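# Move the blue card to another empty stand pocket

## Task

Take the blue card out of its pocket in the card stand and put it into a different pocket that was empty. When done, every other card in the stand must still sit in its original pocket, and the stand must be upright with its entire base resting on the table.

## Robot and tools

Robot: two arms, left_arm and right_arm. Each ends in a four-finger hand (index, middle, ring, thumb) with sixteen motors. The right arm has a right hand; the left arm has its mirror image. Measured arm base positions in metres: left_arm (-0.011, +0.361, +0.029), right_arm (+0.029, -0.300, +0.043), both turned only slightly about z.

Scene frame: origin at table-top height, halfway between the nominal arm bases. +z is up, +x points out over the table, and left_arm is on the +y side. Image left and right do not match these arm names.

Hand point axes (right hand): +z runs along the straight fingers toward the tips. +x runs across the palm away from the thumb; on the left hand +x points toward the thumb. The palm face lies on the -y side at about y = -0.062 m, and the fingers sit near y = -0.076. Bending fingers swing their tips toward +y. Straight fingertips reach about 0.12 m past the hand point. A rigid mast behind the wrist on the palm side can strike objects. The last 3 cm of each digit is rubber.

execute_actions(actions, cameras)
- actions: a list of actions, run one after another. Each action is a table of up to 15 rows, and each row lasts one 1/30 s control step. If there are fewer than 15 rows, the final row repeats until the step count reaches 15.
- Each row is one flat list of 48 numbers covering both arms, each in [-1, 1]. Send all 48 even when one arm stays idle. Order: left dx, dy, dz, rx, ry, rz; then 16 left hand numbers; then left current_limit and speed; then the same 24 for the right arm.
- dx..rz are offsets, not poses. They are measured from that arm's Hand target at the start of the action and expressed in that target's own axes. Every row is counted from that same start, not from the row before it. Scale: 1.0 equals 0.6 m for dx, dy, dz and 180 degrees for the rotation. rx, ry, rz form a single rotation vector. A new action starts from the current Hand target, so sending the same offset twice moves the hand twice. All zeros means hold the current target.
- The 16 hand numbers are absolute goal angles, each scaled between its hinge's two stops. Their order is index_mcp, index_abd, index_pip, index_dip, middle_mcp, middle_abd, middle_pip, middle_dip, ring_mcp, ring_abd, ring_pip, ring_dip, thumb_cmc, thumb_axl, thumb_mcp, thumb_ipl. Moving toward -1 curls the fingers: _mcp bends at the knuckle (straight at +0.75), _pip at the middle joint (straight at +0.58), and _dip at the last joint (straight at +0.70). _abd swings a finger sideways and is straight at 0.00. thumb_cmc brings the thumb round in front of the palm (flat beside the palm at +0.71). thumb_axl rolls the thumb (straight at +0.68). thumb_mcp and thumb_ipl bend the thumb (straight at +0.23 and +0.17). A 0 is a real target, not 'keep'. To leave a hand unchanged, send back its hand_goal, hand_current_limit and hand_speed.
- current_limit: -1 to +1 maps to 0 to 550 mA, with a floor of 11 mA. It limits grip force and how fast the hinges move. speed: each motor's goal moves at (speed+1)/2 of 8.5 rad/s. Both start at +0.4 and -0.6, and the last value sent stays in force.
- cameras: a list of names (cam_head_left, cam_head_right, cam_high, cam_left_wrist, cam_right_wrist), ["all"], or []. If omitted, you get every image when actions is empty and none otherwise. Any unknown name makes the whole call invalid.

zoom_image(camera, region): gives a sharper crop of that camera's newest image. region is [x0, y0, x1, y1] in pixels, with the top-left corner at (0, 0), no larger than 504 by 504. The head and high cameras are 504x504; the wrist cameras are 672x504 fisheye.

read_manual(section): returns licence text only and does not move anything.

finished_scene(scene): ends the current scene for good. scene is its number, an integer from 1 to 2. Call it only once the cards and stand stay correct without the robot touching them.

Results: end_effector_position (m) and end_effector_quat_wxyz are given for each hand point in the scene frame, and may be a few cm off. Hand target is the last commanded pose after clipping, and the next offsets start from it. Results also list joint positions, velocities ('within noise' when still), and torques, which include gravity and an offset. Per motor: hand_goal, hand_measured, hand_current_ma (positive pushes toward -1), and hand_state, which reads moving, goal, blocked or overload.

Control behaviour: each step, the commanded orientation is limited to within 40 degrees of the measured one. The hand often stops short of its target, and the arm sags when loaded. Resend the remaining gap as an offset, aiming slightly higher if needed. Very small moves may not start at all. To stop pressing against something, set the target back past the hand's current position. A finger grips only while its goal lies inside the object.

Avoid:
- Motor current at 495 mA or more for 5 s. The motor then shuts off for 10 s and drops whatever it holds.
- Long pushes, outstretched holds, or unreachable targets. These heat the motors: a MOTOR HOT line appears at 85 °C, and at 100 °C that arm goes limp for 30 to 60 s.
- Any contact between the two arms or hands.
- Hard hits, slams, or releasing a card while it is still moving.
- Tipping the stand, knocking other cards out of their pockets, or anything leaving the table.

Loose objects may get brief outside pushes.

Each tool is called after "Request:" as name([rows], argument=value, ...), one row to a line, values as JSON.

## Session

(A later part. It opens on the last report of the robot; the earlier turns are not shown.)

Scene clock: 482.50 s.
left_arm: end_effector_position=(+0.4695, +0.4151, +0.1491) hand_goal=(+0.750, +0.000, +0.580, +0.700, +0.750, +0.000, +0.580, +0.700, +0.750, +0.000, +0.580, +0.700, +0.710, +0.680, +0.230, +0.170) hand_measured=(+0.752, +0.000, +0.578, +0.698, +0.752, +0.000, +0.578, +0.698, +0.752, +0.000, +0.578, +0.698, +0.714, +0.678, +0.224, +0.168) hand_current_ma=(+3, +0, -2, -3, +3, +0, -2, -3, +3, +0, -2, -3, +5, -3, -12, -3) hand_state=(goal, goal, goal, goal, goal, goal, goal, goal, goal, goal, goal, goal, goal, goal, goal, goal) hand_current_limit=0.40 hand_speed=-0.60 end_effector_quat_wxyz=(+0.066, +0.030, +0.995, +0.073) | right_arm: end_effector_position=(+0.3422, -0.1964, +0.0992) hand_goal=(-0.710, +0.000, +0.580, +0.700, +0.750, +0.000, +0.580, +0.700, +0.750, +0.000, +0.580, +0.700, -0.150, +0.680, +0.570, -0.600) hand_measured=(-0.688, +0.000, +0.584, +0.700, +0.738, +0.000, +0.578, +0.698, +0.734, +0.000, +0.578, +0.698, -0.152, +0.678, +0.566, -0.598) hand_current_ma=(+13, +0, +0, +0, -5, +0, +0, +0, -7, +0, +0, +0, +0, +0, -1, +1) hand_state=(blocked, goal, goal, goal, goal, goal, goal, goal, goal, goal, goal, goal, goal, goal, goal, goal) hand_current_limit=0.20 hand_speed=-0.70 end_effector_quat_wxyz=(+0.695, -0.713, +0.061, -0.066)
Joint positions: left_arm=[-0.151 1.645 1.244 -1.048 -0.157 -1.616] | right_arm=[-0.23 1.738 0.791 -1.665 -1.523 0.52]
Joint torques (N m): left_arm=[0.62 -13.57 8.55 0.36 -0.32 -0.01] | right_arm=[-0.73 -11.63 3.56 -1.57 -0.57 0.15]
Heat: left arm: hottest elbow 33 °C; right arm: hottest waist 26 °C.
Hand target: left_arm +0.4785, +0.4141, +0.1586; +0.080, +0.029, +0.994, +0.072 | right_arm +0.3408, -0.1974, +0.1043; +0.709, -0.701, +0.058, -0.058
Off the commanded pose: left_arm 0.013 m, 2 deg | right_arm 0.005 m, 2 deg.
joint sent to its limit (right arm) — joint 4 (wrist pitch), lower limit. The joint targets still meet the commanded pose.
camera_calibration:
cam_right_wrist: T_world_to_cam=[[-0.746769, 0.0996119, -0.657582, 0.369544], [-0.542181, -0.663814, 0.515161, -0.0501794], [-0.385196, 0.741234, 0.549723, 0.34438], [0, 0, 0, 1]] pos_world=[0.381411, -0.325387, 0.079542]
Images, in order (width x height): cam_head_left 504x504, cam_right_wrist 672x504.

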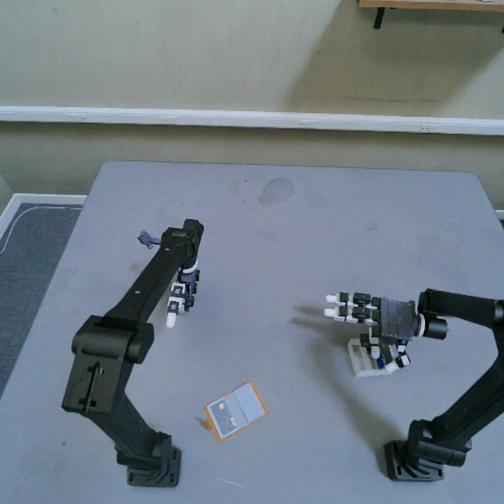

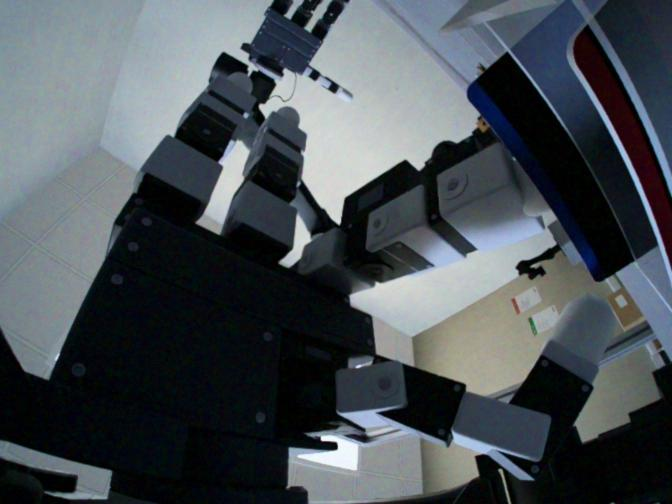

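Request:
execute_actions([
  [[0,0,0,0,0,0,0.75,0,0.58,0.7,0.75,0,0.58,0.7,0.75,0,0.58,0.7,0.71,0.68,0.23,0.17,0.4,-0.6,0,0,0,0,0,0,-0.71,0,0.58,0.7,0.75,0,0.58,0.7,0.75,0,0.58,0.7,-0.15,0.68,0.72,-0.75,0.2,-0.7]],
  [[0,0,0,0,0,0,0.75,0,0.58,0.7,0.75,0,0.58,0.7,0.75,0,0.58,0.7,0.71,0.68,0.23,0.17,0.4,-0.6,0,0,0,0,0,0,-0.71,0,0.58,0.7,0.75,0,0.58,0.7,0.75,0,0.58,0.7,-0.571,0.68,0.72,-0.75,0.2,-0.7]],
], cameras=["cam_right_wrist","cam_head_left"])

Request:
zoom_image(camera="cam_head_left", region=[340, 320, 420, 385])

Request:
zoom_image(camera="cam_right_wrist", region=[432, 0, 672, 200])

Scene clock: 493.03 s.
left_arm: end_effector_position=(+0.4695, +0.4151, +0.1491) hand_goal=(+0.750, +0.000, +0.580, +0.700, +0.750, +0.000, +0.580, +0.700, +0.750, +0.000, +0.580, +0.700, +0.710, +0.680, +0.230, +0.170) hand_measured=(+0.752, +0.000, +0.578, +0.698, +0.752, +0.000, +0.578, +0.698, +0.752, +0.000, +0.578, +0.698, +0.714, +0.678, +0.224, +0.168) hand_current_ma=(+3, +0, -2, -3, +3, +0, -2, -3, +3, +0, -2, -3, +5, -3, -12, -3) hand_state=(goal, goal, goal, goal, goal, goal, goal, goal, goal, goal, goal, goal, goal, goal, goal, goal) hand_current_limit=0.40 hand_speed=-0.60 end_effector_quat_wxyz=(+0.066, +0.030, +0.995, +0.073) | right_arm: end_effector_position=(+0.3422, -0.1964, +0.0992) hand_goal=(-0.710, +0.000, +0.580, +0.700, +0.750, +0.000, +0.580, +0.700, +0.750, +0.000, +0.580, +0.700, -0.570, +0.680, +0.720, -0.750) hand_measured=(-0.688, +0.000, +0.584, +0.700, +0.738, +0.000, +0.578, +0.698, +0.734, +0.000, +0.578, +0.698, -0.568, +0.678, +0.714, -0.748) hand_current_ma=(+13, +0, +0, +0, -5, +0, +0, +0, -7, +0, +0, +0, +0, +0, -1, +1) hand_state=(blocked, goal, goal, goal, goal, goal, goal, goal, goal, goal, goal, goal, goal, goal, goal, goal) hand_current_limit=0.20 hand_speed=-0.70 end_effector_quat_wxyz=(+0.695, -0.713, +0.061, -0.066)
Joint positions: left_arm=[-0.151 1.645 1.244 -1.048 -0.157 -1.616] | right_arm=[-0.23 1.738 0.791 -1.665 -1.523 0.52]
Joint torques (N m): left_arm=[0.56 -13.57 8.53 0.36 -0.32 -0.01] | right_arm=[-0.26 -10.99 3.59 -1.59 -0.55 0.14]
Heat: left arm: hottest elbow 33 °C; right arm: hottest waist 26 °C.
Hand target: left_arm +0.4785, +0.4141, +0.1586; +0.080, +0.029, +0.994, +0.072 | right_arm +0.3408, -0.1974, +0.1043; +0.709, -0.701, +0.058, -0.058
Off the commanded pose: left_arm 0.013 m, 2 deg | right_arm 0.005 m, 2 deg.
joint sent to its limit (right arm) — joint 4 (wrist pitch), lower limit. The joint targets still meet the commanded pose.
camera_calibration:
cam_right_wrist: T_world_to_cam=[[-0.746769, 0.0996119, -0.657582, 0.369544], [-0.542181, -0.663814, 0.515161, -0.0501794], [-0.385196, 0.741234, 0.549723, 0.34438], [0, 0, 0, 1]] pos_world=[0.381411, -0.325387, 0.079542]
Images, in order (width x height): cam_head_left 504x504, cam_right_wrist 672x504.

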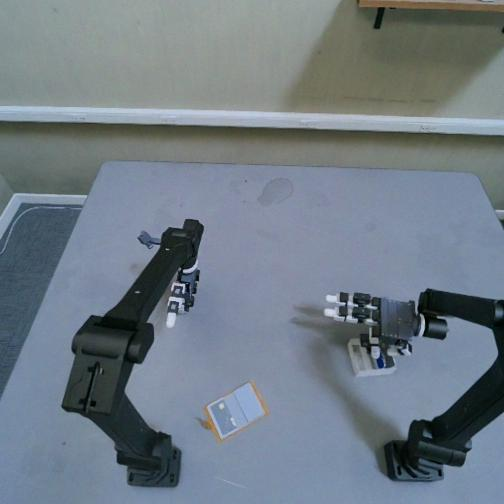

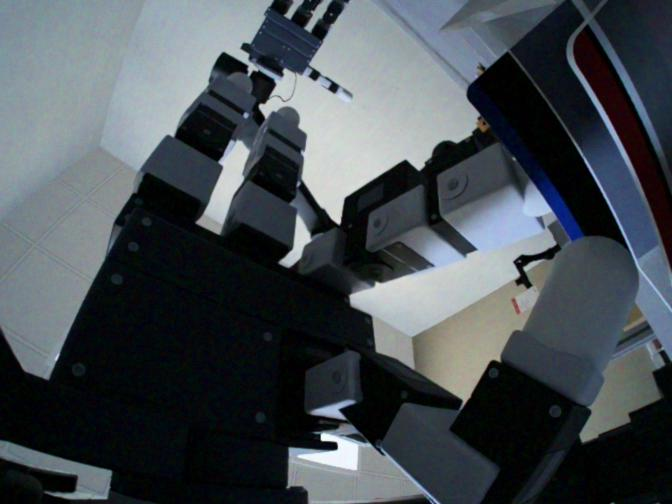

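Scaled by 6.300.

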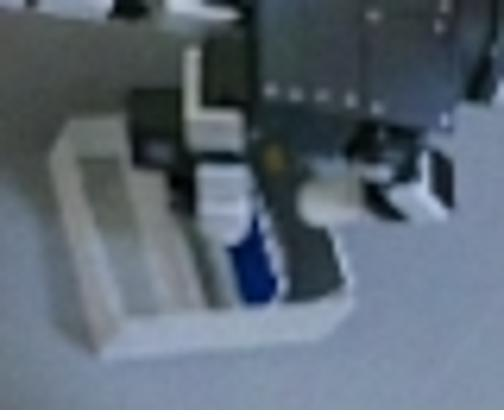

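Scaled by 2.100 from the camera's 672x504 image, which has a finer 960x720 frame.

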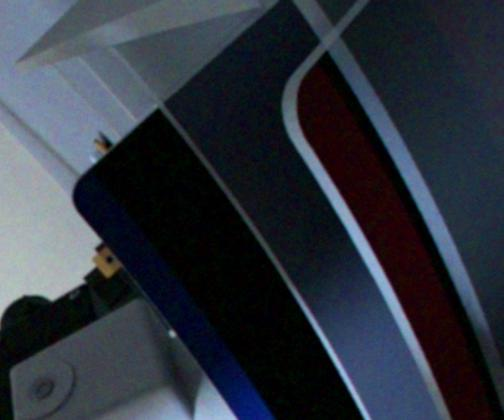

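Request:
execute_actions([
  [[0,0,0,0,0,0,0.75,0,0.58,0.7,0.75,0,0.58,0.7,0.75,0,0.58,0.7,0.71,0.68,0.23,0.17,0.4,-0.6,0,0,0,0,0,0,-0.71,0,0.58,0.7,0.75,0,0.58,0.7,0.75,0,0.58,0.7,-0.571,0.68,0.57,-0.6,0,-0.85]],
  [[0,0,0,0,0,0,0.75,0,0.58,0.7,0.75,0,0.58,0.7,0.75,0,0.58,0.7,0.71,0.68,0.23,0.17,0.4,-0.6,0,0,0,0,0,0,-0.71,0,0.58,0.7,0.75,0,0.58,0.7,0.75,0,0.58,0.7,-0.571,0.68,0.46,-0.53,0,-0.88]],
], cameras=["cam_right_wrist","cam_head_left"])

Request:
zoom_image(camera="cam_head_left", region=[340, 320, 420, 385])

Request:
zoom_image(camera="cam_right_wrist", region=[432, 0, 672, 300])

Scene clock: 501.43 s.
left_arm: end_effector_position=(+0.4695, +0.4151, +0.1491) hand_goal=(+0.750, +0.000, +0.580, +0.700, +0.750, +0.000, +0.580, +0.700, +0.750, +0.000, +0.580, +0.700, +0.710, +0.680, +0.230, +0.170) hand_measured=(+0.752, +0.000, +0.578, +0.698, +0.752, +0.000, +0.578, +0.698, +0.752, +0.000, +0.578, +0.698, +0.714, +0.678, +0.224, +0.168) hand_current_ma=(+3, +0, -2, -3, +3, +0, -2, -3, +3, +0, -2, -3, +5, -3, -12, -3) hand_state=(goal, goal, goal, goal, goal, goal, goal, goal, goal, goal, goal, goal, goal, goal, goal, goal) hand_current_limit=0.40 hand_speed=-0.60 end_effector_quat_wxyz=(+0.066, +0.030, +0.995, +0.073) | right_arm: end_effector_position=(+0.3422, -0.1964, +0.0992) hand_goal=(-0.710, +0.000, +0.580, +0.700, +0.750, +0.000, +0.580, +0.700, +0.750, +0.000, +0.580, +0.700, -0.570, +0.680, +0.460, -0.530) hand_measured=(-0.688, +0.000, +0.584, +0.700, +0.738, +0.000, +0.578, +0.698, +0.734, +0.000, +0.578, +0.698, -0.568, +0.678, +0.462, -0.532) hand_current_ma=(+13, +0, +0, +0, -5, +0, +0, +0, -7, +0, +0, +0, +0, +0, +0, +0) hand_state=(blocked, goal, goal, goal, goal, goal, goal, goal, goal, goal, goal, goal, goal, goal, goal, goal) hand_current_limit=0.00 hand_speed=-0.88 end_effector_quat_wxyz=(+0.695, -0.713, +0.061, -0.066)
Joint positions: left_arm=[-0.151 1.645 1.244 -1.048 -0.157 -1.616] | right_arm=[-0.23 1.738 0.791 -1.665 -1.523 0.52]
Joint torques (N m): left_arm=[0.56 -13.63 8.54 0.36 -0.32 -0.01] | right_arm=[-1.32 -11.93 3.67 -1.5 -0.52 0.17]
Heat: left arm: hottest elbow 33 °C; right arm: hottest waist 26 °C.
Hand target: left_arm +0.4785, +0.4141, +0.1586; +0.080, +0.029, +0.994, +0.072 | right_arm +0.3408, -0.1974, +0.1043; +0.709, -0.701, +0.058, -0.058
Off the commanded pose: left_arm 0.013 m, 2 deg | right_arm 0.005 m, 2 deg.
joint sent to its limit (right arm) — joint 4 (wrist pitch), lower limit. The joint targets still meet the commanded pose.
camera_calibration:
cam_right_wrist: T_world_to_cam=[[-0.746769, 0.0996119, -0.657582, 0.369544], [-0.542181, -0.663814, 0.515161, -0.0501794], [-0.385196, 0.741234, 0.549723, 0.34438], [0, 0, 0, 1]] pos_world=[0.381411, -0.325387, 0.079542]
Images, in order (width x height): cam_head_left 504x504, cam_right_wrist 672x504.

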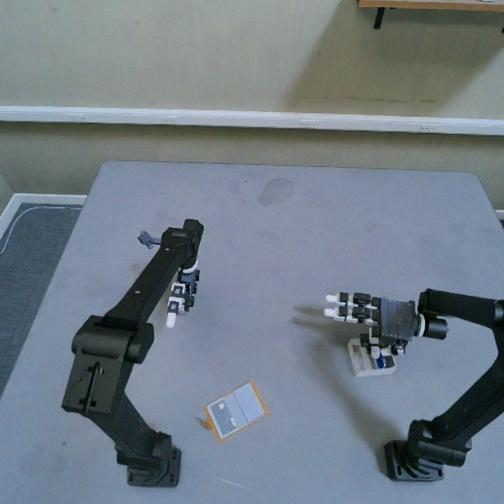

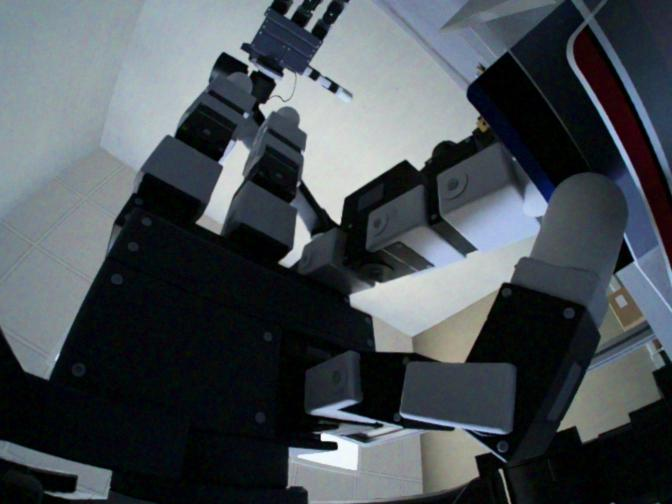

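Scaled by 6.300.

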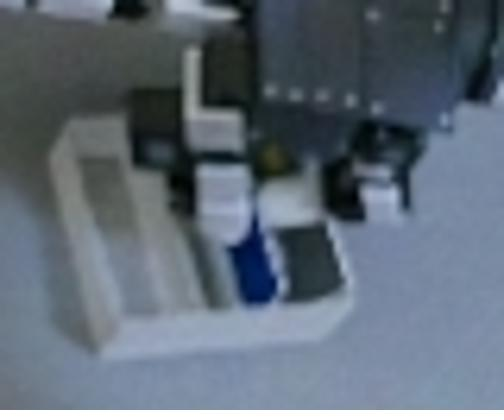

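Scaled by 1.680 from the camera's 672x504 image, which has a finer 960x720 frame.

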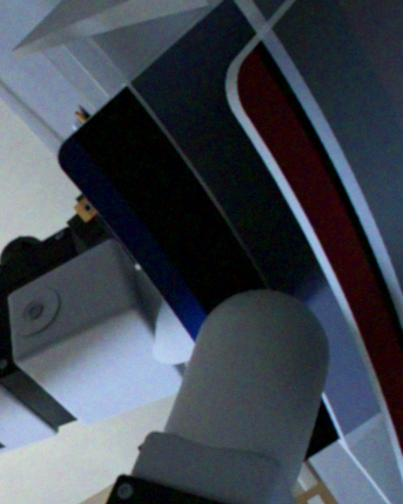

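Request:
execute_actions([
  [[0,0,0,0,0,0,0.75,0,0.58,0.7,0.75,0,0.58,0.7,0.75,0,0.58,0.7,0.71,0.68,0.23,0.17,0.4,-0.6,0,0,0,0,0,0,-0.72,0,0.58,0.7,0.75,0,0.58,0.7,0.75,0,0.58,0.7,-0.571,0.68,0.36,-0.46,0,-0.88]],
  [[0,0,0,0,0,0,0.75,0,0.58,0.7,0.75,0,0.58,0.7,0.75,0,0.58,0.7,0.71,0.68,0.23,0.17,0.4,-0.6,0,0,0,0,0,0,-0.74,0,0.58,0.7,0.75,0,0.58,0.7,0.75,0,0.58,0.7,-0.571,0.68,0.3,-0.42,0,-0.88]],
], cameras=["cam_right_wrist","cam_head_left"])

Request:
zoom_image(camera="cam_head_left", region=[340, 320, 420, 385])

Request:
zoom_image(camera="cam_right_wrist", region=[432, 0, 672, 300])

Scene clock: 513.10 s.
left_arm: end_effector_position=(+0.4695, +0.4151, +0.1491) hand_goal=(+0.750, +0.000, +0.580, +0.700, +0.750, +0.000, +0.580, +0.700, +0.750, +0.000, +0.580, +0.700, +0.710, +0.680, +0.230, +0.170) hand_measured=(+0.752, +0.000, +0.578, +0.698, +0.752, +0.000, +0.578, +0.698, +0.752, +0.000, +0.578, +0.698, +0.714, +0.678, +0.224, +0.168) hand_current_ma=(+3, +0, -2, -3, +3, +0, -2, -3, +3, +0, -2, -3, +5, -3, -12, -3) hand_state=(goal, goal, goal, goal, goal, goal, goal, goal, goal, goal, goal, goal, goal, goal, goal, goal) hand_current_limit=0.40 hand_speed=-0.60 end_effector_quat_wxyz=(+0.066, +0.030, +0.995, +0.073) | right_arm: end_effector_position=(+0.3417, -0.1963, +0.1010) hand_goal=(-0.740, +0.000, +0.580, +0.700, +0.750, +0.000, +0.580, +0.700, +0.750, +0.000, +0.580, +0.700, -0.570, +0.680, +0.300, -0.420) hand_measured=(-0.690, +0.000, +0.604, +0.714, +0.738, +0.000, +0.578, +0.698, +0.734, +0.000, +0.578, +0.698, -0.572, +0.678, +0.362, -0.416) hand_current_ma=(+59, +0, +14, +5, -5, +0, +0, +0, -7, +0, +0, +0, +0, +0, +126, +1) hand_state=(blocked, goal, blocked, goal, goal, goal, goal, goal, goal, goal, goal, goal, goal, goal, blocked, goal) hand_current_limit=0.00 hand_speed=-0.88 end_effector_quat_wxyz=(+0.695, -0.713, +0.062, -0.065)
Joint positions: left_arm=[-0.151 1.645 1.244 -1.048 -0.157 -1.616] | right_arm=[-0.23 1.733 0.791 -1.669 -1.523 0.524]
Joint torques (N m): left_arm=[0.56 -13.57 8.54 0.36 -0.32 0] | right_arm=[-1.26 -11.16 3.58 -1.33 -0.61 0.04]
Heat: left arm: hottest elbow 33 °C; right arm: hottest waist 26 °C.
Hand target: left_arm +0.4785, +0.4141, +0.1586; +0.080, +0.029, +0.994, +0.072 | right_arm +0.3408, -0.1974, +0.1043; +0.709, -0.701, +0.058, -0.058
Off the commanded pose: left_arm 0.013 m, 2 deg | right_arm 0.004 m, 2 deg.
joint sent to its limit (right arm) — joint 4 (wrist pitch), lower limit. The joint targets still meet the commanded pose.
camera_calibration:
cam_right_wrist: T_world_to_cam=[[-0.748794, 0.0999541, -0.655223, 0.370849], [-0.540606, -0.664051, 0.516509, -0.0519443], [-0.383474, 0.740976, 0.551273, 0.342422], [0, 0, 0, 1]] pos_world=[0.380918, -0.325288, 0.0810501]
Images, in order (width x height): cam_head_left 504x504, cam_right_wrist 672x504.

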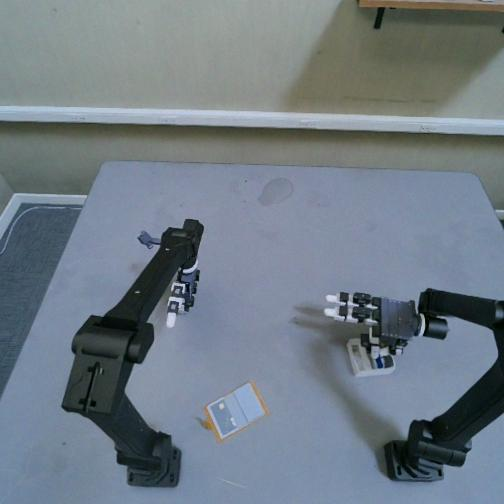

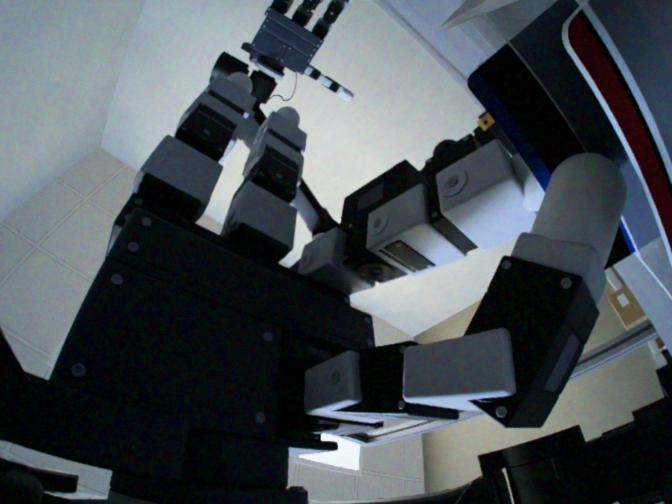

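Scaled by 6.300.

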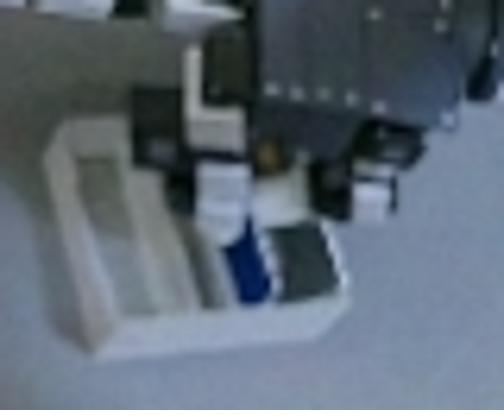

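Scaled by 1.680 from the camera's 672x504 image, which has a finer 960x720 frame.

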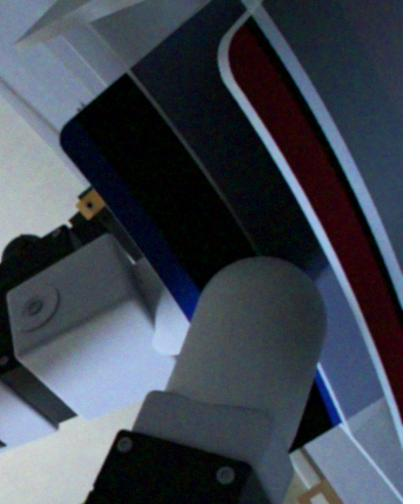

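Request:
execute_actions([
  [[0,0,0,0,0,0,0.75,0,0.58,0.7,0.75,0,0.58,0.7,0.75,0,0.58,0.7,0.71,0.68,0.23,0.17,0.4,-0.6,0,0,0,0,0,0,-0.8,0,0.56,0.7,0.75,0,0.58,0.7,0.75,0,0.58,0.7,-0.571,0.68,0.28,-0.42,0,-0.88]],
  [[0,0,0,0,0,0,0.75,0,0.58,0.7,0.75,0,0.58,0.7,0.75,0,0.58,0.7,0.71,0.68,0.23,0.17,0.4,-0.6,0,-0.018,0,0,0,0,-0.8,0,0.56,0.7,0.75,0,0.58,0.7,0.75,0,0.58,0.7,-0.571,0.68,0.28,-0.42,0,-0.88]],
], cameras=["cam_right_wrist","cam_head_left"])

Request:
zoom_image(camera="cam_head_left", region=[340, 320, 420, 385])

Request:
zoom_image(camera="cam_right_wrist", region=[432, 0, 672, 300])

Scene clock: 522.53 s.
left_arm: end_effector_position=(+0.4695, +0.4151, +0.1491) hand_goal=(+0.750, +0.000, +0.580, +0.700, +0.750, +0.000, +0.580, +0.700, +0.750, +0.000, +0.580, +0.700, +0.710, +0.680, +0.230, +0.170) hand_measured=(+0.752, +0.000, +0.578, +0.698, +0.752, +0.000, +0.578, +0.698, +0.752, +0.000, +0.578, +0.698, +0.714, +0.678, +0.224, +0.168) hand_current_ma=(+3, +0, -2, -3, +3, +0, -2, -3, +3, +0, -2, -3, +5, -3, -12, -3) hand_state=(goal, goal, goal, goal, goal, goal, goal, goal, goal, goal, goal, goal, goal, goal, goal, goal) hand_current_limit=0.40 hand_speed=-0.60 end_effector_quat_wxyz=(+0.066, +0.030, +0.995, +0.073) | right_arm: end_effector_position=(+0.3412, -0.1962, +0.1105) hand_goal=(-0.800, +0.000, +0.560, +0.700, +0.750, +0.000, +0.580, +0.700, +0.750, +0.000, +0.580, +0.700, -0.570, +0.680, +0.280, -0.420) hand_measured=(-0.690, +0.000, +0.604, +0.718, +0.738, +0.000, +0.578, +0.698, +0.734, +0.000, +0.578, +0.698, -0.572, +0.680, +0.348, -0.408) hand_current_ma=(+243, +0, +42, +9, -5, +0, +0, +0, -7, +0, +0, +0, +0, +0, +147, +7) hand_state=(blocked, goal, blocked, goal, goal, goal, goal, goal, goal, goal, goal, goal, goal, goal, blocked, goal) hand_current_limit=0.00 hand_speed=-0.88 end_effector_quat_wxyz=(+0.695, -0.713, +0.062, -0.066)
Joint positions: left_arm=[-0.151 1.645 1.244 -1.048 -0.157 -1.616] | right_arm=[-0.23 1.699 0.791 -1.669 -1.523 0.557]
Joint torques (N m): left_arm=[0.56 -13.57 8.54 0.35 -0.32 -0.01] | right_arm=[-0.79 -10.87 4.15 -1.58 -0.65 0.07]
Heat: left arm: hottest elbow 33 °C; right arm: hottest waist 26 °C.
Hand target: left_arm +0.4785, +0.4141, +0.1586; +0.080, +0.029, +0.994, +0.072 | right_arm +0.3408, -0.1976, +0.1151; +0.709, -0.701, +0.058, -0.058
Off the commanded pose: left_arm 0.013 m, 2 deg | right_arm 0.005 m, 2 deg.
joint sent to its limit (right arm) — joint 4 (wrist pitch), lower limit. The joint targets still meet the commanded pose.
camera_calibration:
cam_right_wrist: T_world_to_cam=[[-0.7484, 0.0996278, -0.655722, 0.376542], [-0.541417, -0.662826, 0.517232, -0.0568024], [-0.383099, 0.742116, 0.549999, 0.33717], [0, 0, 0, 1]] pos_world=[0.38022, -0.325383, 0.0908441]
Images, in order (width x height): cam_head_left 504x504, cam_right_wrist 672x504.

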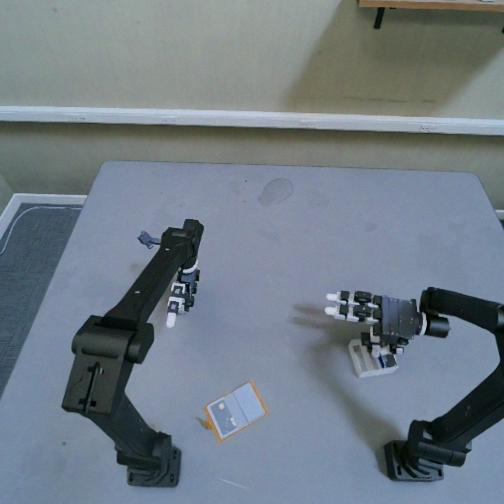

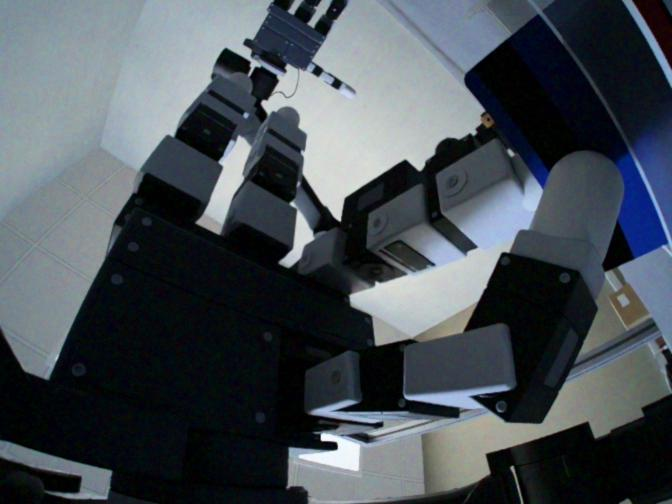

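Scaled by 6.300.

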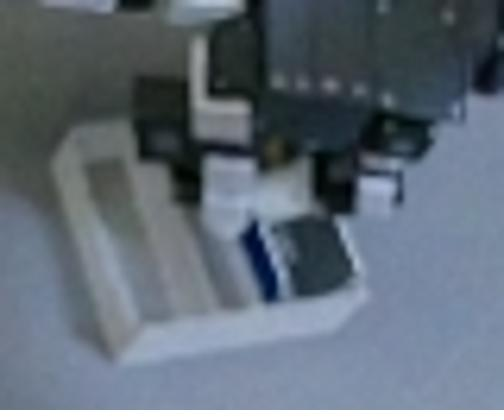

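Scaled by 1.680 from the camera's 672x504 image, which has a finer 960x720 frame.

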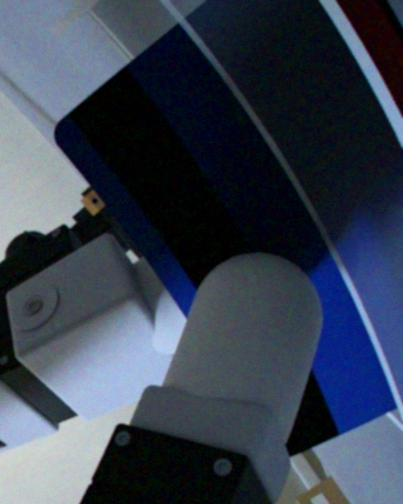

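Request:
execute_actions([
  [[0,0,0,0,0,0,0.75,0,0.58,0.7,0.75,0,0.58,0.7,0.75,0,0.58,0.7,0.71,0.68,0.23,0.17,0.4,-0.6,0,-0.03,0,0,0,0,-0.78,0,0.56,0.7,0.75,0,0.58,0.7,0.75,0,0.58,0.7,-0.571,0.68,0.28,-0.42,0,-0.88]],
  [[0,0,0,0,0,0,0.75,0,0.58,0.7,0.75,0,0.58,0.7,0.75,0,0.58,0.7,0.71,0.68,0.23,0.17,0.4,-0.6,0,-0.035,0,0,0,0,-0.78,0,0.56,0.7,0.75,0,0.58,0.7,0.75,0,0.58,0.7,-0.571,0.68,0.28,-0.42,0,-0.88]],
], cameras=["all"])

Request:
zoom_image(camera="cam_head_left", region=[330, 310, 420, 385])

Request:
zoom_image(camera="cam_head_right", region=[330, 310, 420, 385])

Request:
zoom_image(camera="cam_right_wrist", region=[432, 0, 672, 300])

Scene clock: 530.40 s.
left_arm: end_effector_position=(+0.4695, +0.4151, +0.1491) hand_goal=(+0.750, +0.000, +0.580, +0.700, +0.750, +0.000, +0.580, +0.700, +0.750, +0.000, +0.580, +0.700, +0.710, +0.680, +0.230, +0.170) hand_measured=(+0.752, +0.000, +0.578, +0.698, +0.752, +0.000, +0.578, +0.698, +0.752, +0.000, +0.578, +0.698, +0.714, +0.678, +0.224, +0.168) hand_current_ma=(+3, +0, -2, -3, +3, +0, -2, -3, +3, +0, -2, -3, +5, -3, -12, -3) hand_state=(goal, goal, goal, goal, goal, goal, goal, goal, goal, goal, goal, goal, goal, goal, goal, goal) hand_current_limit=0.40 hand_speed=-0.60 end_effector_quat_wxyz=(+0.066, +0.030, +0.995, +0.073) | right_arm: end_effector_position=(+0.3350, -0.1952, +0.1472) hand_goal=(-0.780, +0.000, +0.560, +0.700, +0.750, +0.000, +0.580, +0.700, +0.750, +0.000, +0.580, +0.700, -0.570, +0.680, +0.280, -0.420) hand_measured=(-0.690, +0.000, +0.604, +0.718, +0.738, +0.000, +0.578, +0.698, +0.734, +0.000, +0.578, +0.698, -0.572, +0.680, +0.346, -0.408) hand_current_ma=(+169, +0, +42, +9, -5, +0, +0, +0, -7, +0, +0, +0, +0, +0, +140, +7) hand_state=(blocked, goal, blocked, goal, goal, goal, goal, goal, goal, goal, goal, goal, goal, goal, blocked, goal) hand_current_limit=0.00 hand_speed=-0.88 end_effector_quat_wxyz=(+0.693, -0.715, +0.068, -0.063)
Joint positions: left_arm=[-0.151 1.645 1.244 -1.048 -0.157 -1.616] | right_arm=[-0.23 1.568 0.791 -1.669 -1.523 0.699]
Joint torques (N m): left_arm=[0.56 -13.57 8.54 0.36 -0.32 0] | right_arm=[-1.73 -9.76 6.27 -1.36 -0.94 0.13]
Heat: left arm: hottest elbow 33 °C; right arm: hottest waist 26 °C.
Hand target: left_arm +0.4785, +0.4141, +0.1586; +0.080, +0.029, +0.994, +0.072 | right_arm +0.3407, -0.1980, +0.1541; +0.709, -0.701, +0.058, -0.058
Off the commanded pose: left_arm 0.013 m, 2 deg | right_arm 0.009 m, 3 deg.
joint sent to its limit (right arm) — joint 4 (wrist pitch), lower limit. The joint targets are off in orientation, not in position.
camera_calibration:
cam_right_wrist: T_world_to_cam=[[-0.756209, 0.100853, -0.646511, 0.397402], [-0.537497, -0.659214, 0.525864, -0.0803609], [-0.373154, 0.745161, 0.552712, 0.310691], [0, 0, 0, 1]] pos_world=[0.373261, -0.324569, 0.127461]

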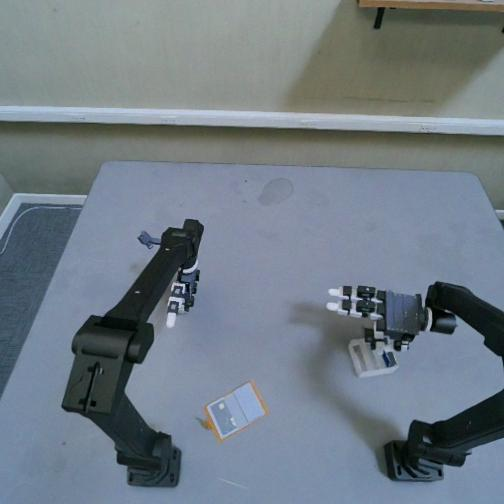

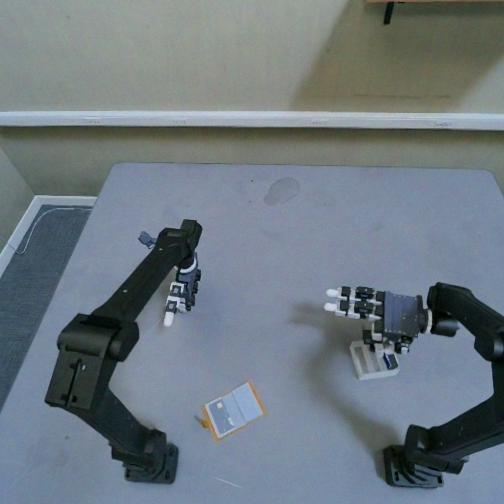

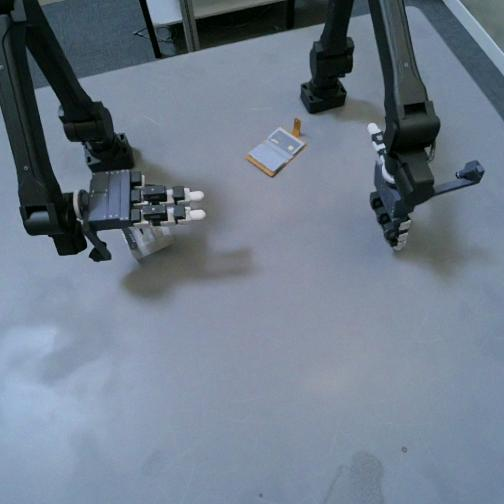

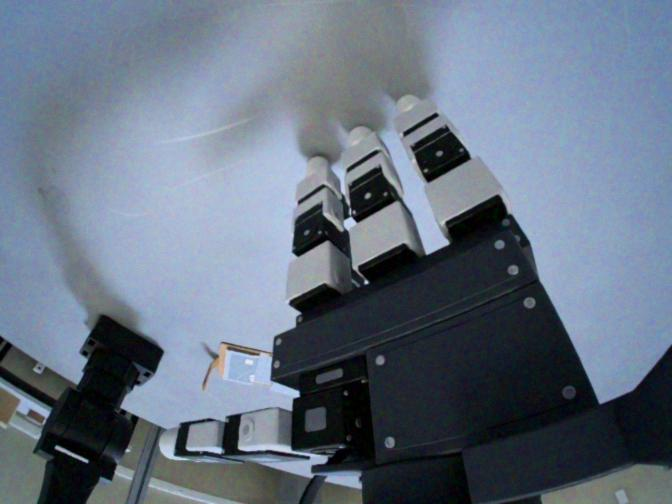

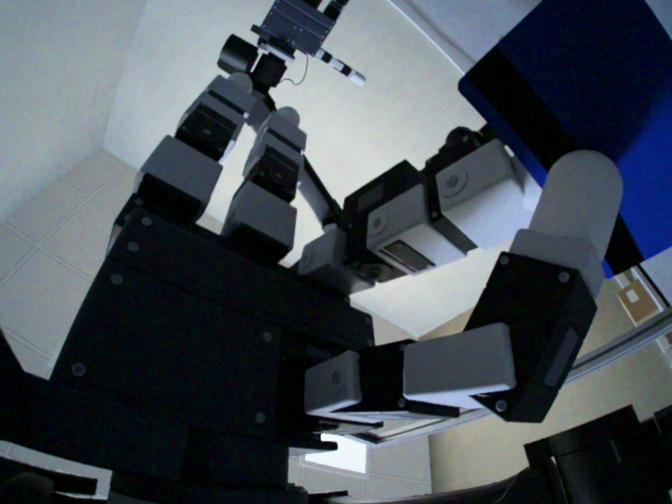

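Scaled by 5.600.

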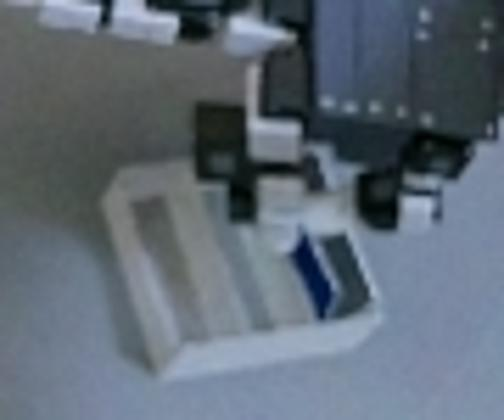

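Scaled by 5.600.

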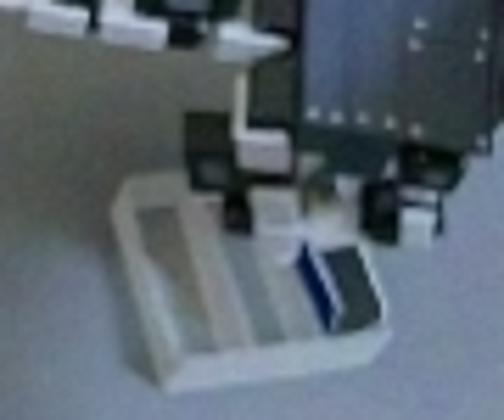

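Scaled by 1.680 from the camera's 672x504 image, which has a finer 960x720 frame.

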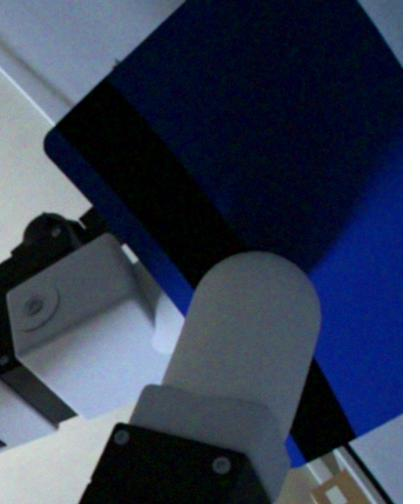

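Request:
zoom_image(camera="cam_high", region=[100, 210, 200, 280])

Request:
zoom_image(camera="cam_head_left", region=[340, 330, 410, 380])

Scaled by 5.040.

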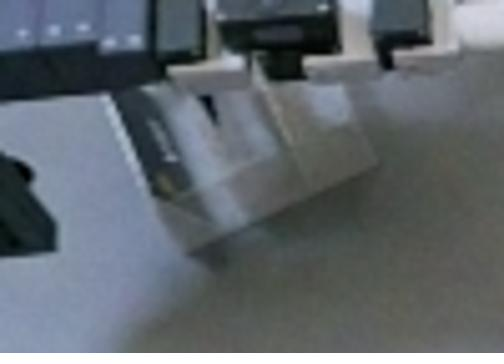

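Scaled by 7.200.

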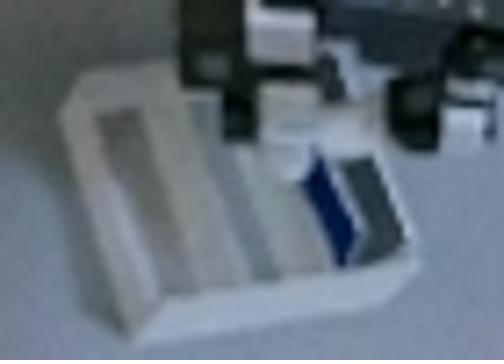

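Request:
execute_actions([
  [[0,0,0,0,0,0,0.75,0,0.58,0.7,0.75,0,0.58,0.7,0.75,0,0.58,0.7,0.71,0.68,0.23,0.17,0.4,-0.6,-0.006,0,0.038,0,0,0,-0.78,0,0.56,0.7,0.75,0,0.58,0.7,0.75,0,0.58,0.7,-0.571,0.68,0.28,-0.42,0,-0.88]],
  [[0,0,0,0,0,0,0.75,0,0.58,0.7,0.75,0,0.58,0.7,0.75,0,0.58,0.7,0.71,0.68,0.23,0.17,0.4,-0.6,-0.006,0,0.038,0,0,0,-0.78,0,0.56,0.7,0.75,0,0.58,0.7,0.75,0,0.58,0.7,-0.571,0.68,0.28,-0.42,0,-0.88]],
], cameras=["cam_head_left","cam_head_right","cam_high","cam_right_wrist"])

Request:
zoom_image(camera="cam_head_left", region=[340, 320, 410, 380])

Request:
zoom_image(camera="cam_head_right", region=[340, 320, 410, 380])

Request:
zoom_image(camera="cam_right_wrist", region=[432, 0, 672, 300])

Scene clock: 599.60 s.
left_arm: end_effector_position=(+0.4695, +0.4151, +0.1491) hand_goal=(+0.750, +0.000, +0.580, +0.700, +0.750, +0.000, +0.580, +0.700, +0.750, +0.000, +0.580, +0.700, +0.710, +0.680, +0.230, +0.170) hand_measured=(+0.752, +0.000, +0.578, +0.698, +0.752, +0.000, +0.578, +0.698, +0.752, +0.000, +0.578, +0.698, +0.714, +0.678, +0.224, +0.168) hand_current_ma=(+3, +0, -2, -3, +3, +0, -2, -3, +3, +0, -2, -3, +5, -3, -12, -3) hand_state=(goal, goal, goal, goal, goal, goal, goal, goal, goal, goal, goal, goal, goal, goal, goal, goal) hand_current_limit=0.40 hand_speed=-0.60 end_effector_quat_wxyz=(+0.066, +0.030, +0.995, +0.073) | right_arm: end_effector_position=(+0.3302, -0.1544, +0.1529) hand_goal=(-0.780, +0.000, +0.560, +0.700, +0.750, +0.000, +0.580, +0.700, +0.750, +0.000, +0.580, +0.700, -0.570, +0.680, +0.280, -0.420) hand_measured=(-0.690, +0.000, +0.604, +0.718, +0.738, +0.000, +0.578, +0.698, +0.734, +0.000, +0.578, +0.698, -0.572, +0.680, +0.346, -0.408) hand_current_ma=(+169, +0, +42, +9, -5, +0, +0, +0, -7, +0, +0, +0, +0, +0, +140, +7) hand_state=(blocked, goal, blocked, goal, goal, goal, goal, goal, goal, goal, goal, goal, goal, goal, blocked, goal) hand_current_limit=0.00 hand_speed=-0.88 end_effector_quat_wxyz=(+0.708, -0.704, +0.037, -0.035)
Joint positions: left_arm=[-0.151 1.645 1.244 -1.048 -0.157 -1.616] | right_arm=[-0.104 1.577 0.8 -1.669 -1.579 0.7]
Joint torques (N m): left_arm=[0.62 -13.57 8.54 0.36 -0.33 -0.01] | right_arm=[-1.03 -7.41 7.34 -1.06 -0.95 0.07]
Heat: left arm: hottest elbow 33 °C; right arm: hottest elbow 27 °C.
Hand target: left_arm +0.4785, +0.4141, +0.1586; +0.080, +0.029, +0.994, +0.072 | right_arm +0.3412, -0.1518, +0.1548; +0.709, -0.701, +0.058, -0.058
Off the commanded pose: left_arm 0.013 m, 2 deg | right_arm 0.011 m, 4 deg.
joint sent to its limit (right arm) — joint 5 (wrist yaw), lower limit. The joint targets are off in orientation, not in position.
camera_calibration:
cam_right_wrist: T_world_to_cam=[[-0.759689, 0.0607898, -0.647439, 0.388398], [-0.482667, -0.719914, 0.498755, -0.0822295], [-0.435781, 0.691395, 0.576252, 0.284093], [0, 0, 0, 1]] pos_world=[0.379175, -0.279229, 0.128767]
Images, in order (width x height): cam_head_left 504x504, cam_head_right 504x504, cam_high 504x504, cam_right_wrist 672x504.

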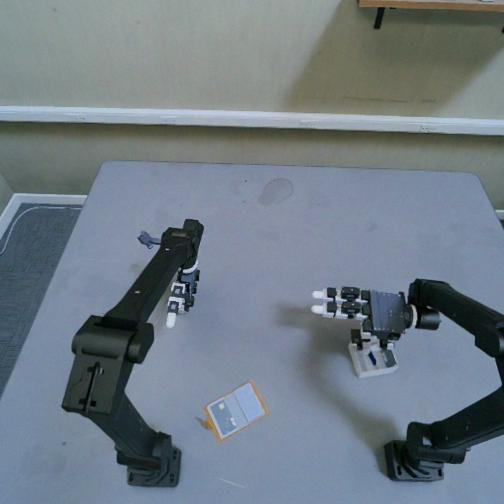

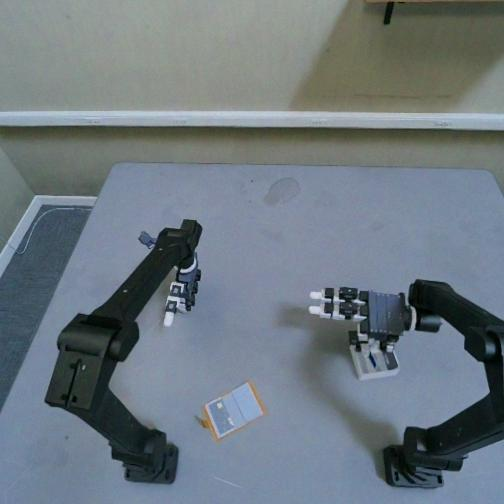

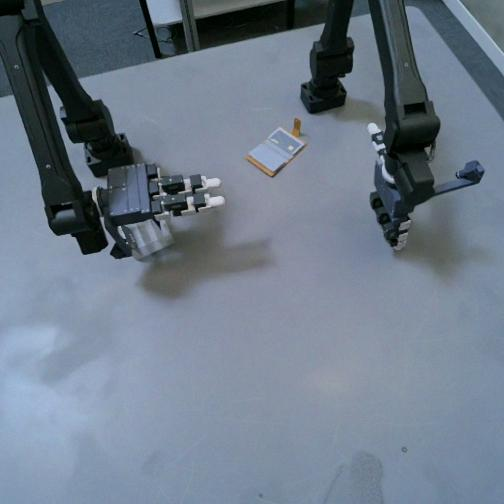

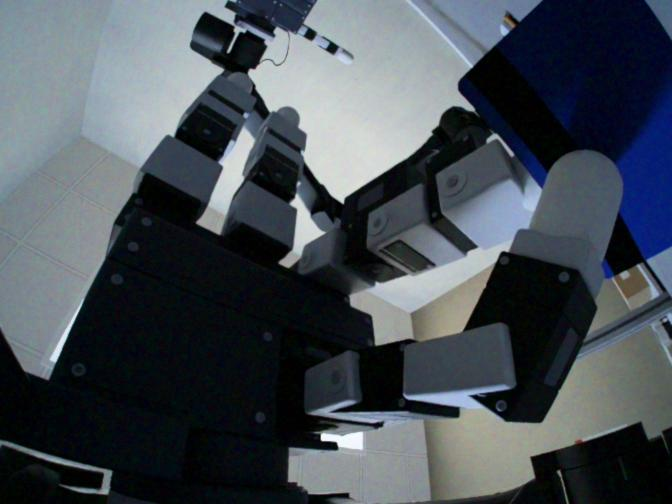

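Scaled by 7.200.

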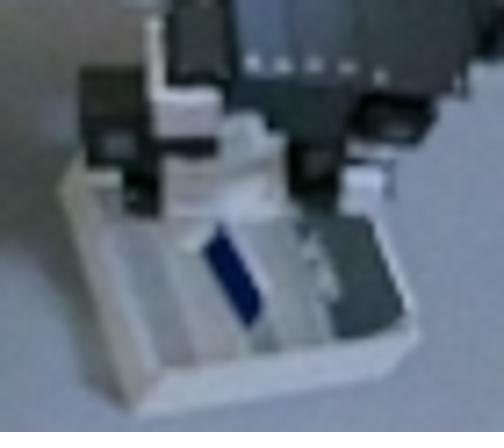

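Scaled by 7.200.

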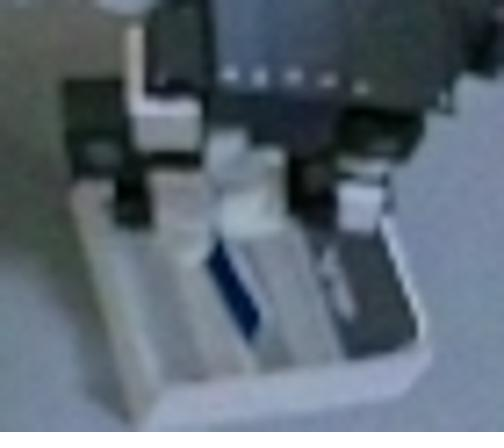

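Scaled by 1.680 from the camera's 672x504 image, which has a finer 960x720 frame.

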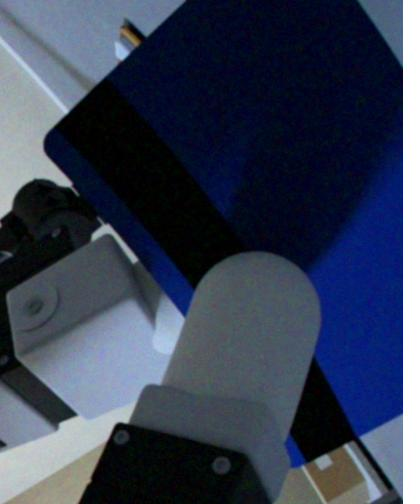

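Request:
execute_actions([
  [[0,0,0,0,0,0,0.75,0,0.58,0.7,0.75,0,0.58,0.7,0.75,0,0.58,0.7,0.71,0.68,0.23,0.17,0.4,-0.6,0.0075,0,0.0165,0,0,0.025,-0.78,0,0.56,0.7,0.75,0,0.58,0.7,0.75,0,0.58,0.7,-0.571,0.68,0.28,-0.42,0,-0.88]],
], cameras=["cam_head_left","cam_head_right","cam_high","cam_right_wrist"])

Request:
zoom_image(camera="cam_head_left", region=[340, 320, 410, 380])

Request:
zoom_image(camera="cam_head_right", region=[340, 320, 410, 380])

Request:
zoom_image(camera="cam_high", region=[100, 200, 190, 270])

Scene clock: 641.97 s.
left_arm: end_effector_position=(+0.4695, +0.4151, +0.1491) hand_goal=(+0.750, +0.000, +0.580, +0.700, +0.750, +0.000, +0.580, +0.700, +0.750, +0.000, +0.580, +0.700, +0.710, +0.680, +0.230, +0.170) hand_measured=(+0.752, +0.000, +0.578, +0.698, +0.752, +0.000, +0.578, +0.698, +0.752, +0.000, +0.578, +0.698, +0.714, +0.678, +0.224, +0.168) hand_current_ma=(+3, +0, -2, -3, +3, +0, -2, -3, +3, +0, -2, -3, +5, -3, -12, -3) hand_state=(goal, goal, goal, goal, goal, goal, goal, goal, goal, goal, goal, goal, goal, goal, goal, goal) hand_current_limit=0.40 hand_speed=-0.60 end_effector_quat_wxyz=(+0.066, +0.030, +0.995, +0.073) | right_arm: end_effector_position=(+0.3385, -0.1468, +0.1522) hand_goal=(-0.780, +0.000, +0.560, +0.700, +0.750, +0.000, +0.580, +0.700, +0.750, +0.000, +0.580, +0.700, -0.570, +0.680, +0.280, -0.420) hand_measured=(-0.690, +0.000, +0.604, +0.718, +0.738, +0.000, +0.578, +0.698, +0.734, +0.000, +0.578, +0.698, -0.572, +0.680, +0.346, -0.408) hand_current_ma=(+169, +0, +42, +9, -5, +0, +0, +0, -7, +0, +0, +0, +0, +0, +140, +7) hand_state=(blocked, goal, blocked, goal, goal, goal, goal, goal, goal, goal, goal, goal, goal, goal, blocked, goal) hand_current_limit=0.00 hand_speed=-0.88 end_effector_quat_wxyz=(+0.709, -0.703, +0.050, -0.002)
Joint positions: left_arm=[-0.151 1.645 1.244 -1.048 -0.157 -1.616] | right_arm=[-0.076 1.62 0.848 -1.669 -1.58 0.77]
Joint torques (N m): left_arm=[0.56 -13.57 8.55 0.36 -0.33 -0.01] | right_arm=[-0.44 -8.47 7.53 -1.31 -0.95 0.13]
Heat: left arm: hottest elbow 33 °C; right arm: hottest elbow 28 °C.
Hand target: left_arm +0.4785, +0.4141, +0.1586; +0.080, +0.029, +0.994, +0.072 | right_arm +0.3472, -0.1428, +0.1547; +0.710, -0.698, +0.085, -0.030
Off the commanded pose: left_arm 0.013 m, 2 deg | right_arm 0.010 m, 5 deg.
joint sent to its limit (right arm) — joint 4 (wrist pitch), lower limit; joint 5 (wrist yaw), lower limit. The joint targets are off in orientation, not in position.
camera_calibration:
cam_right_wrist: T_world_to_cam=[[-0.801348, 0.0427314, -0.596671, 0.39761], [-0.4293, -0.735702, 0.523875, -0.0966795], [-0.416586, 0.675957, 0.607897, 0.269381], [0, 0, 0, 1]] pos_world=[0.389339, -0.270208, 0.124134]
Images, in order (width x height): cam_head_left 504x504, cam_head_right 504x504, cam_high 504x504, cam_right_wrist 672x504.

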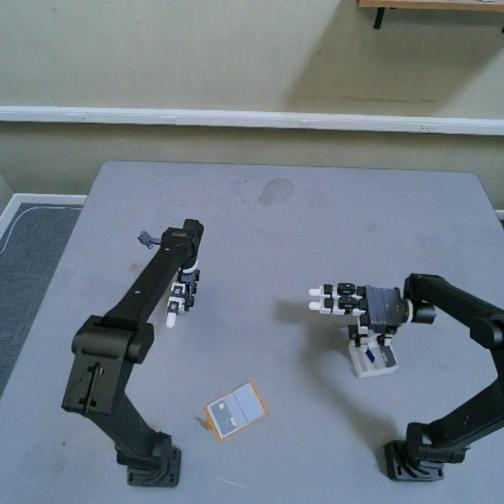

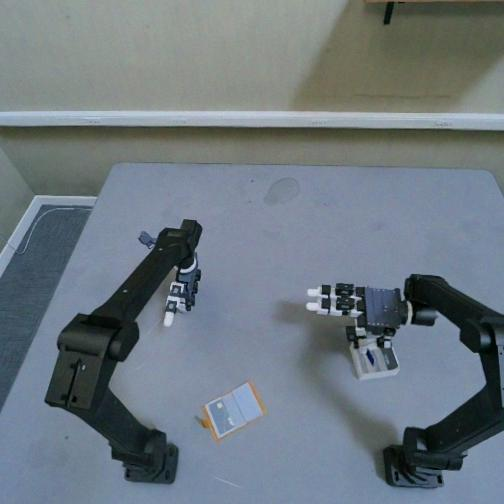

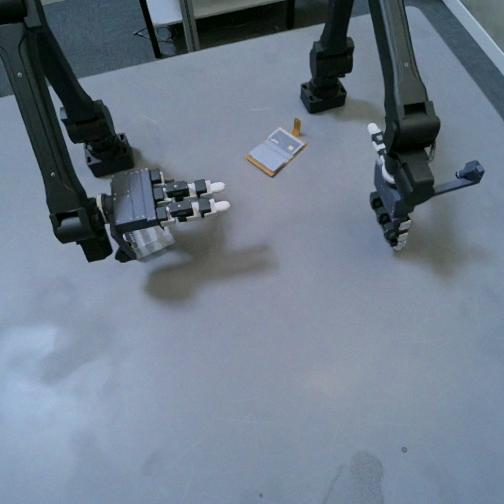

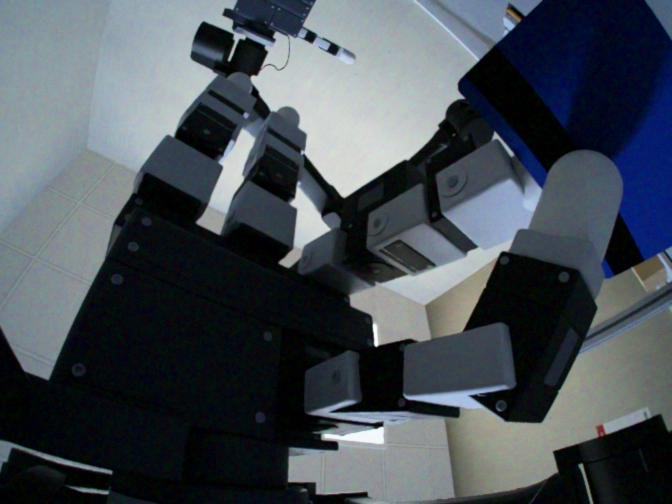

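Scaled by 7.200.

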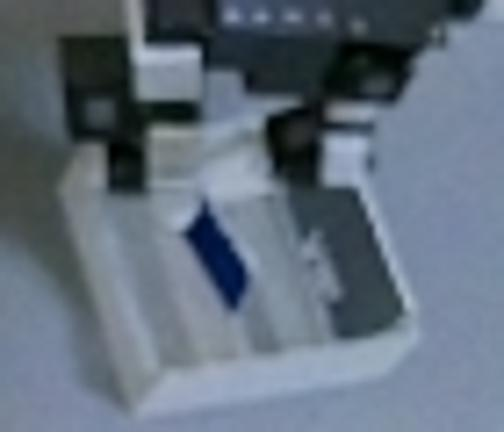

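Scaled by 7.200.

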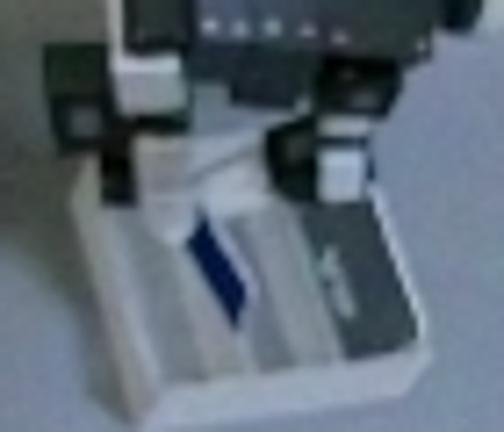

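Scaled by 5.600.

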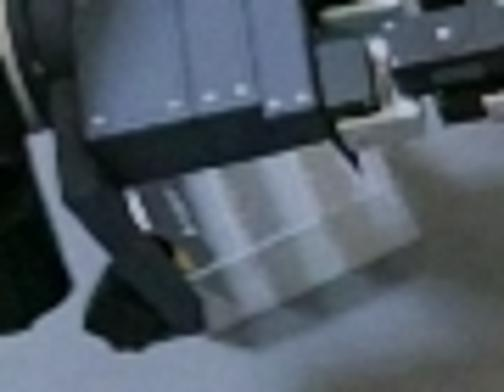

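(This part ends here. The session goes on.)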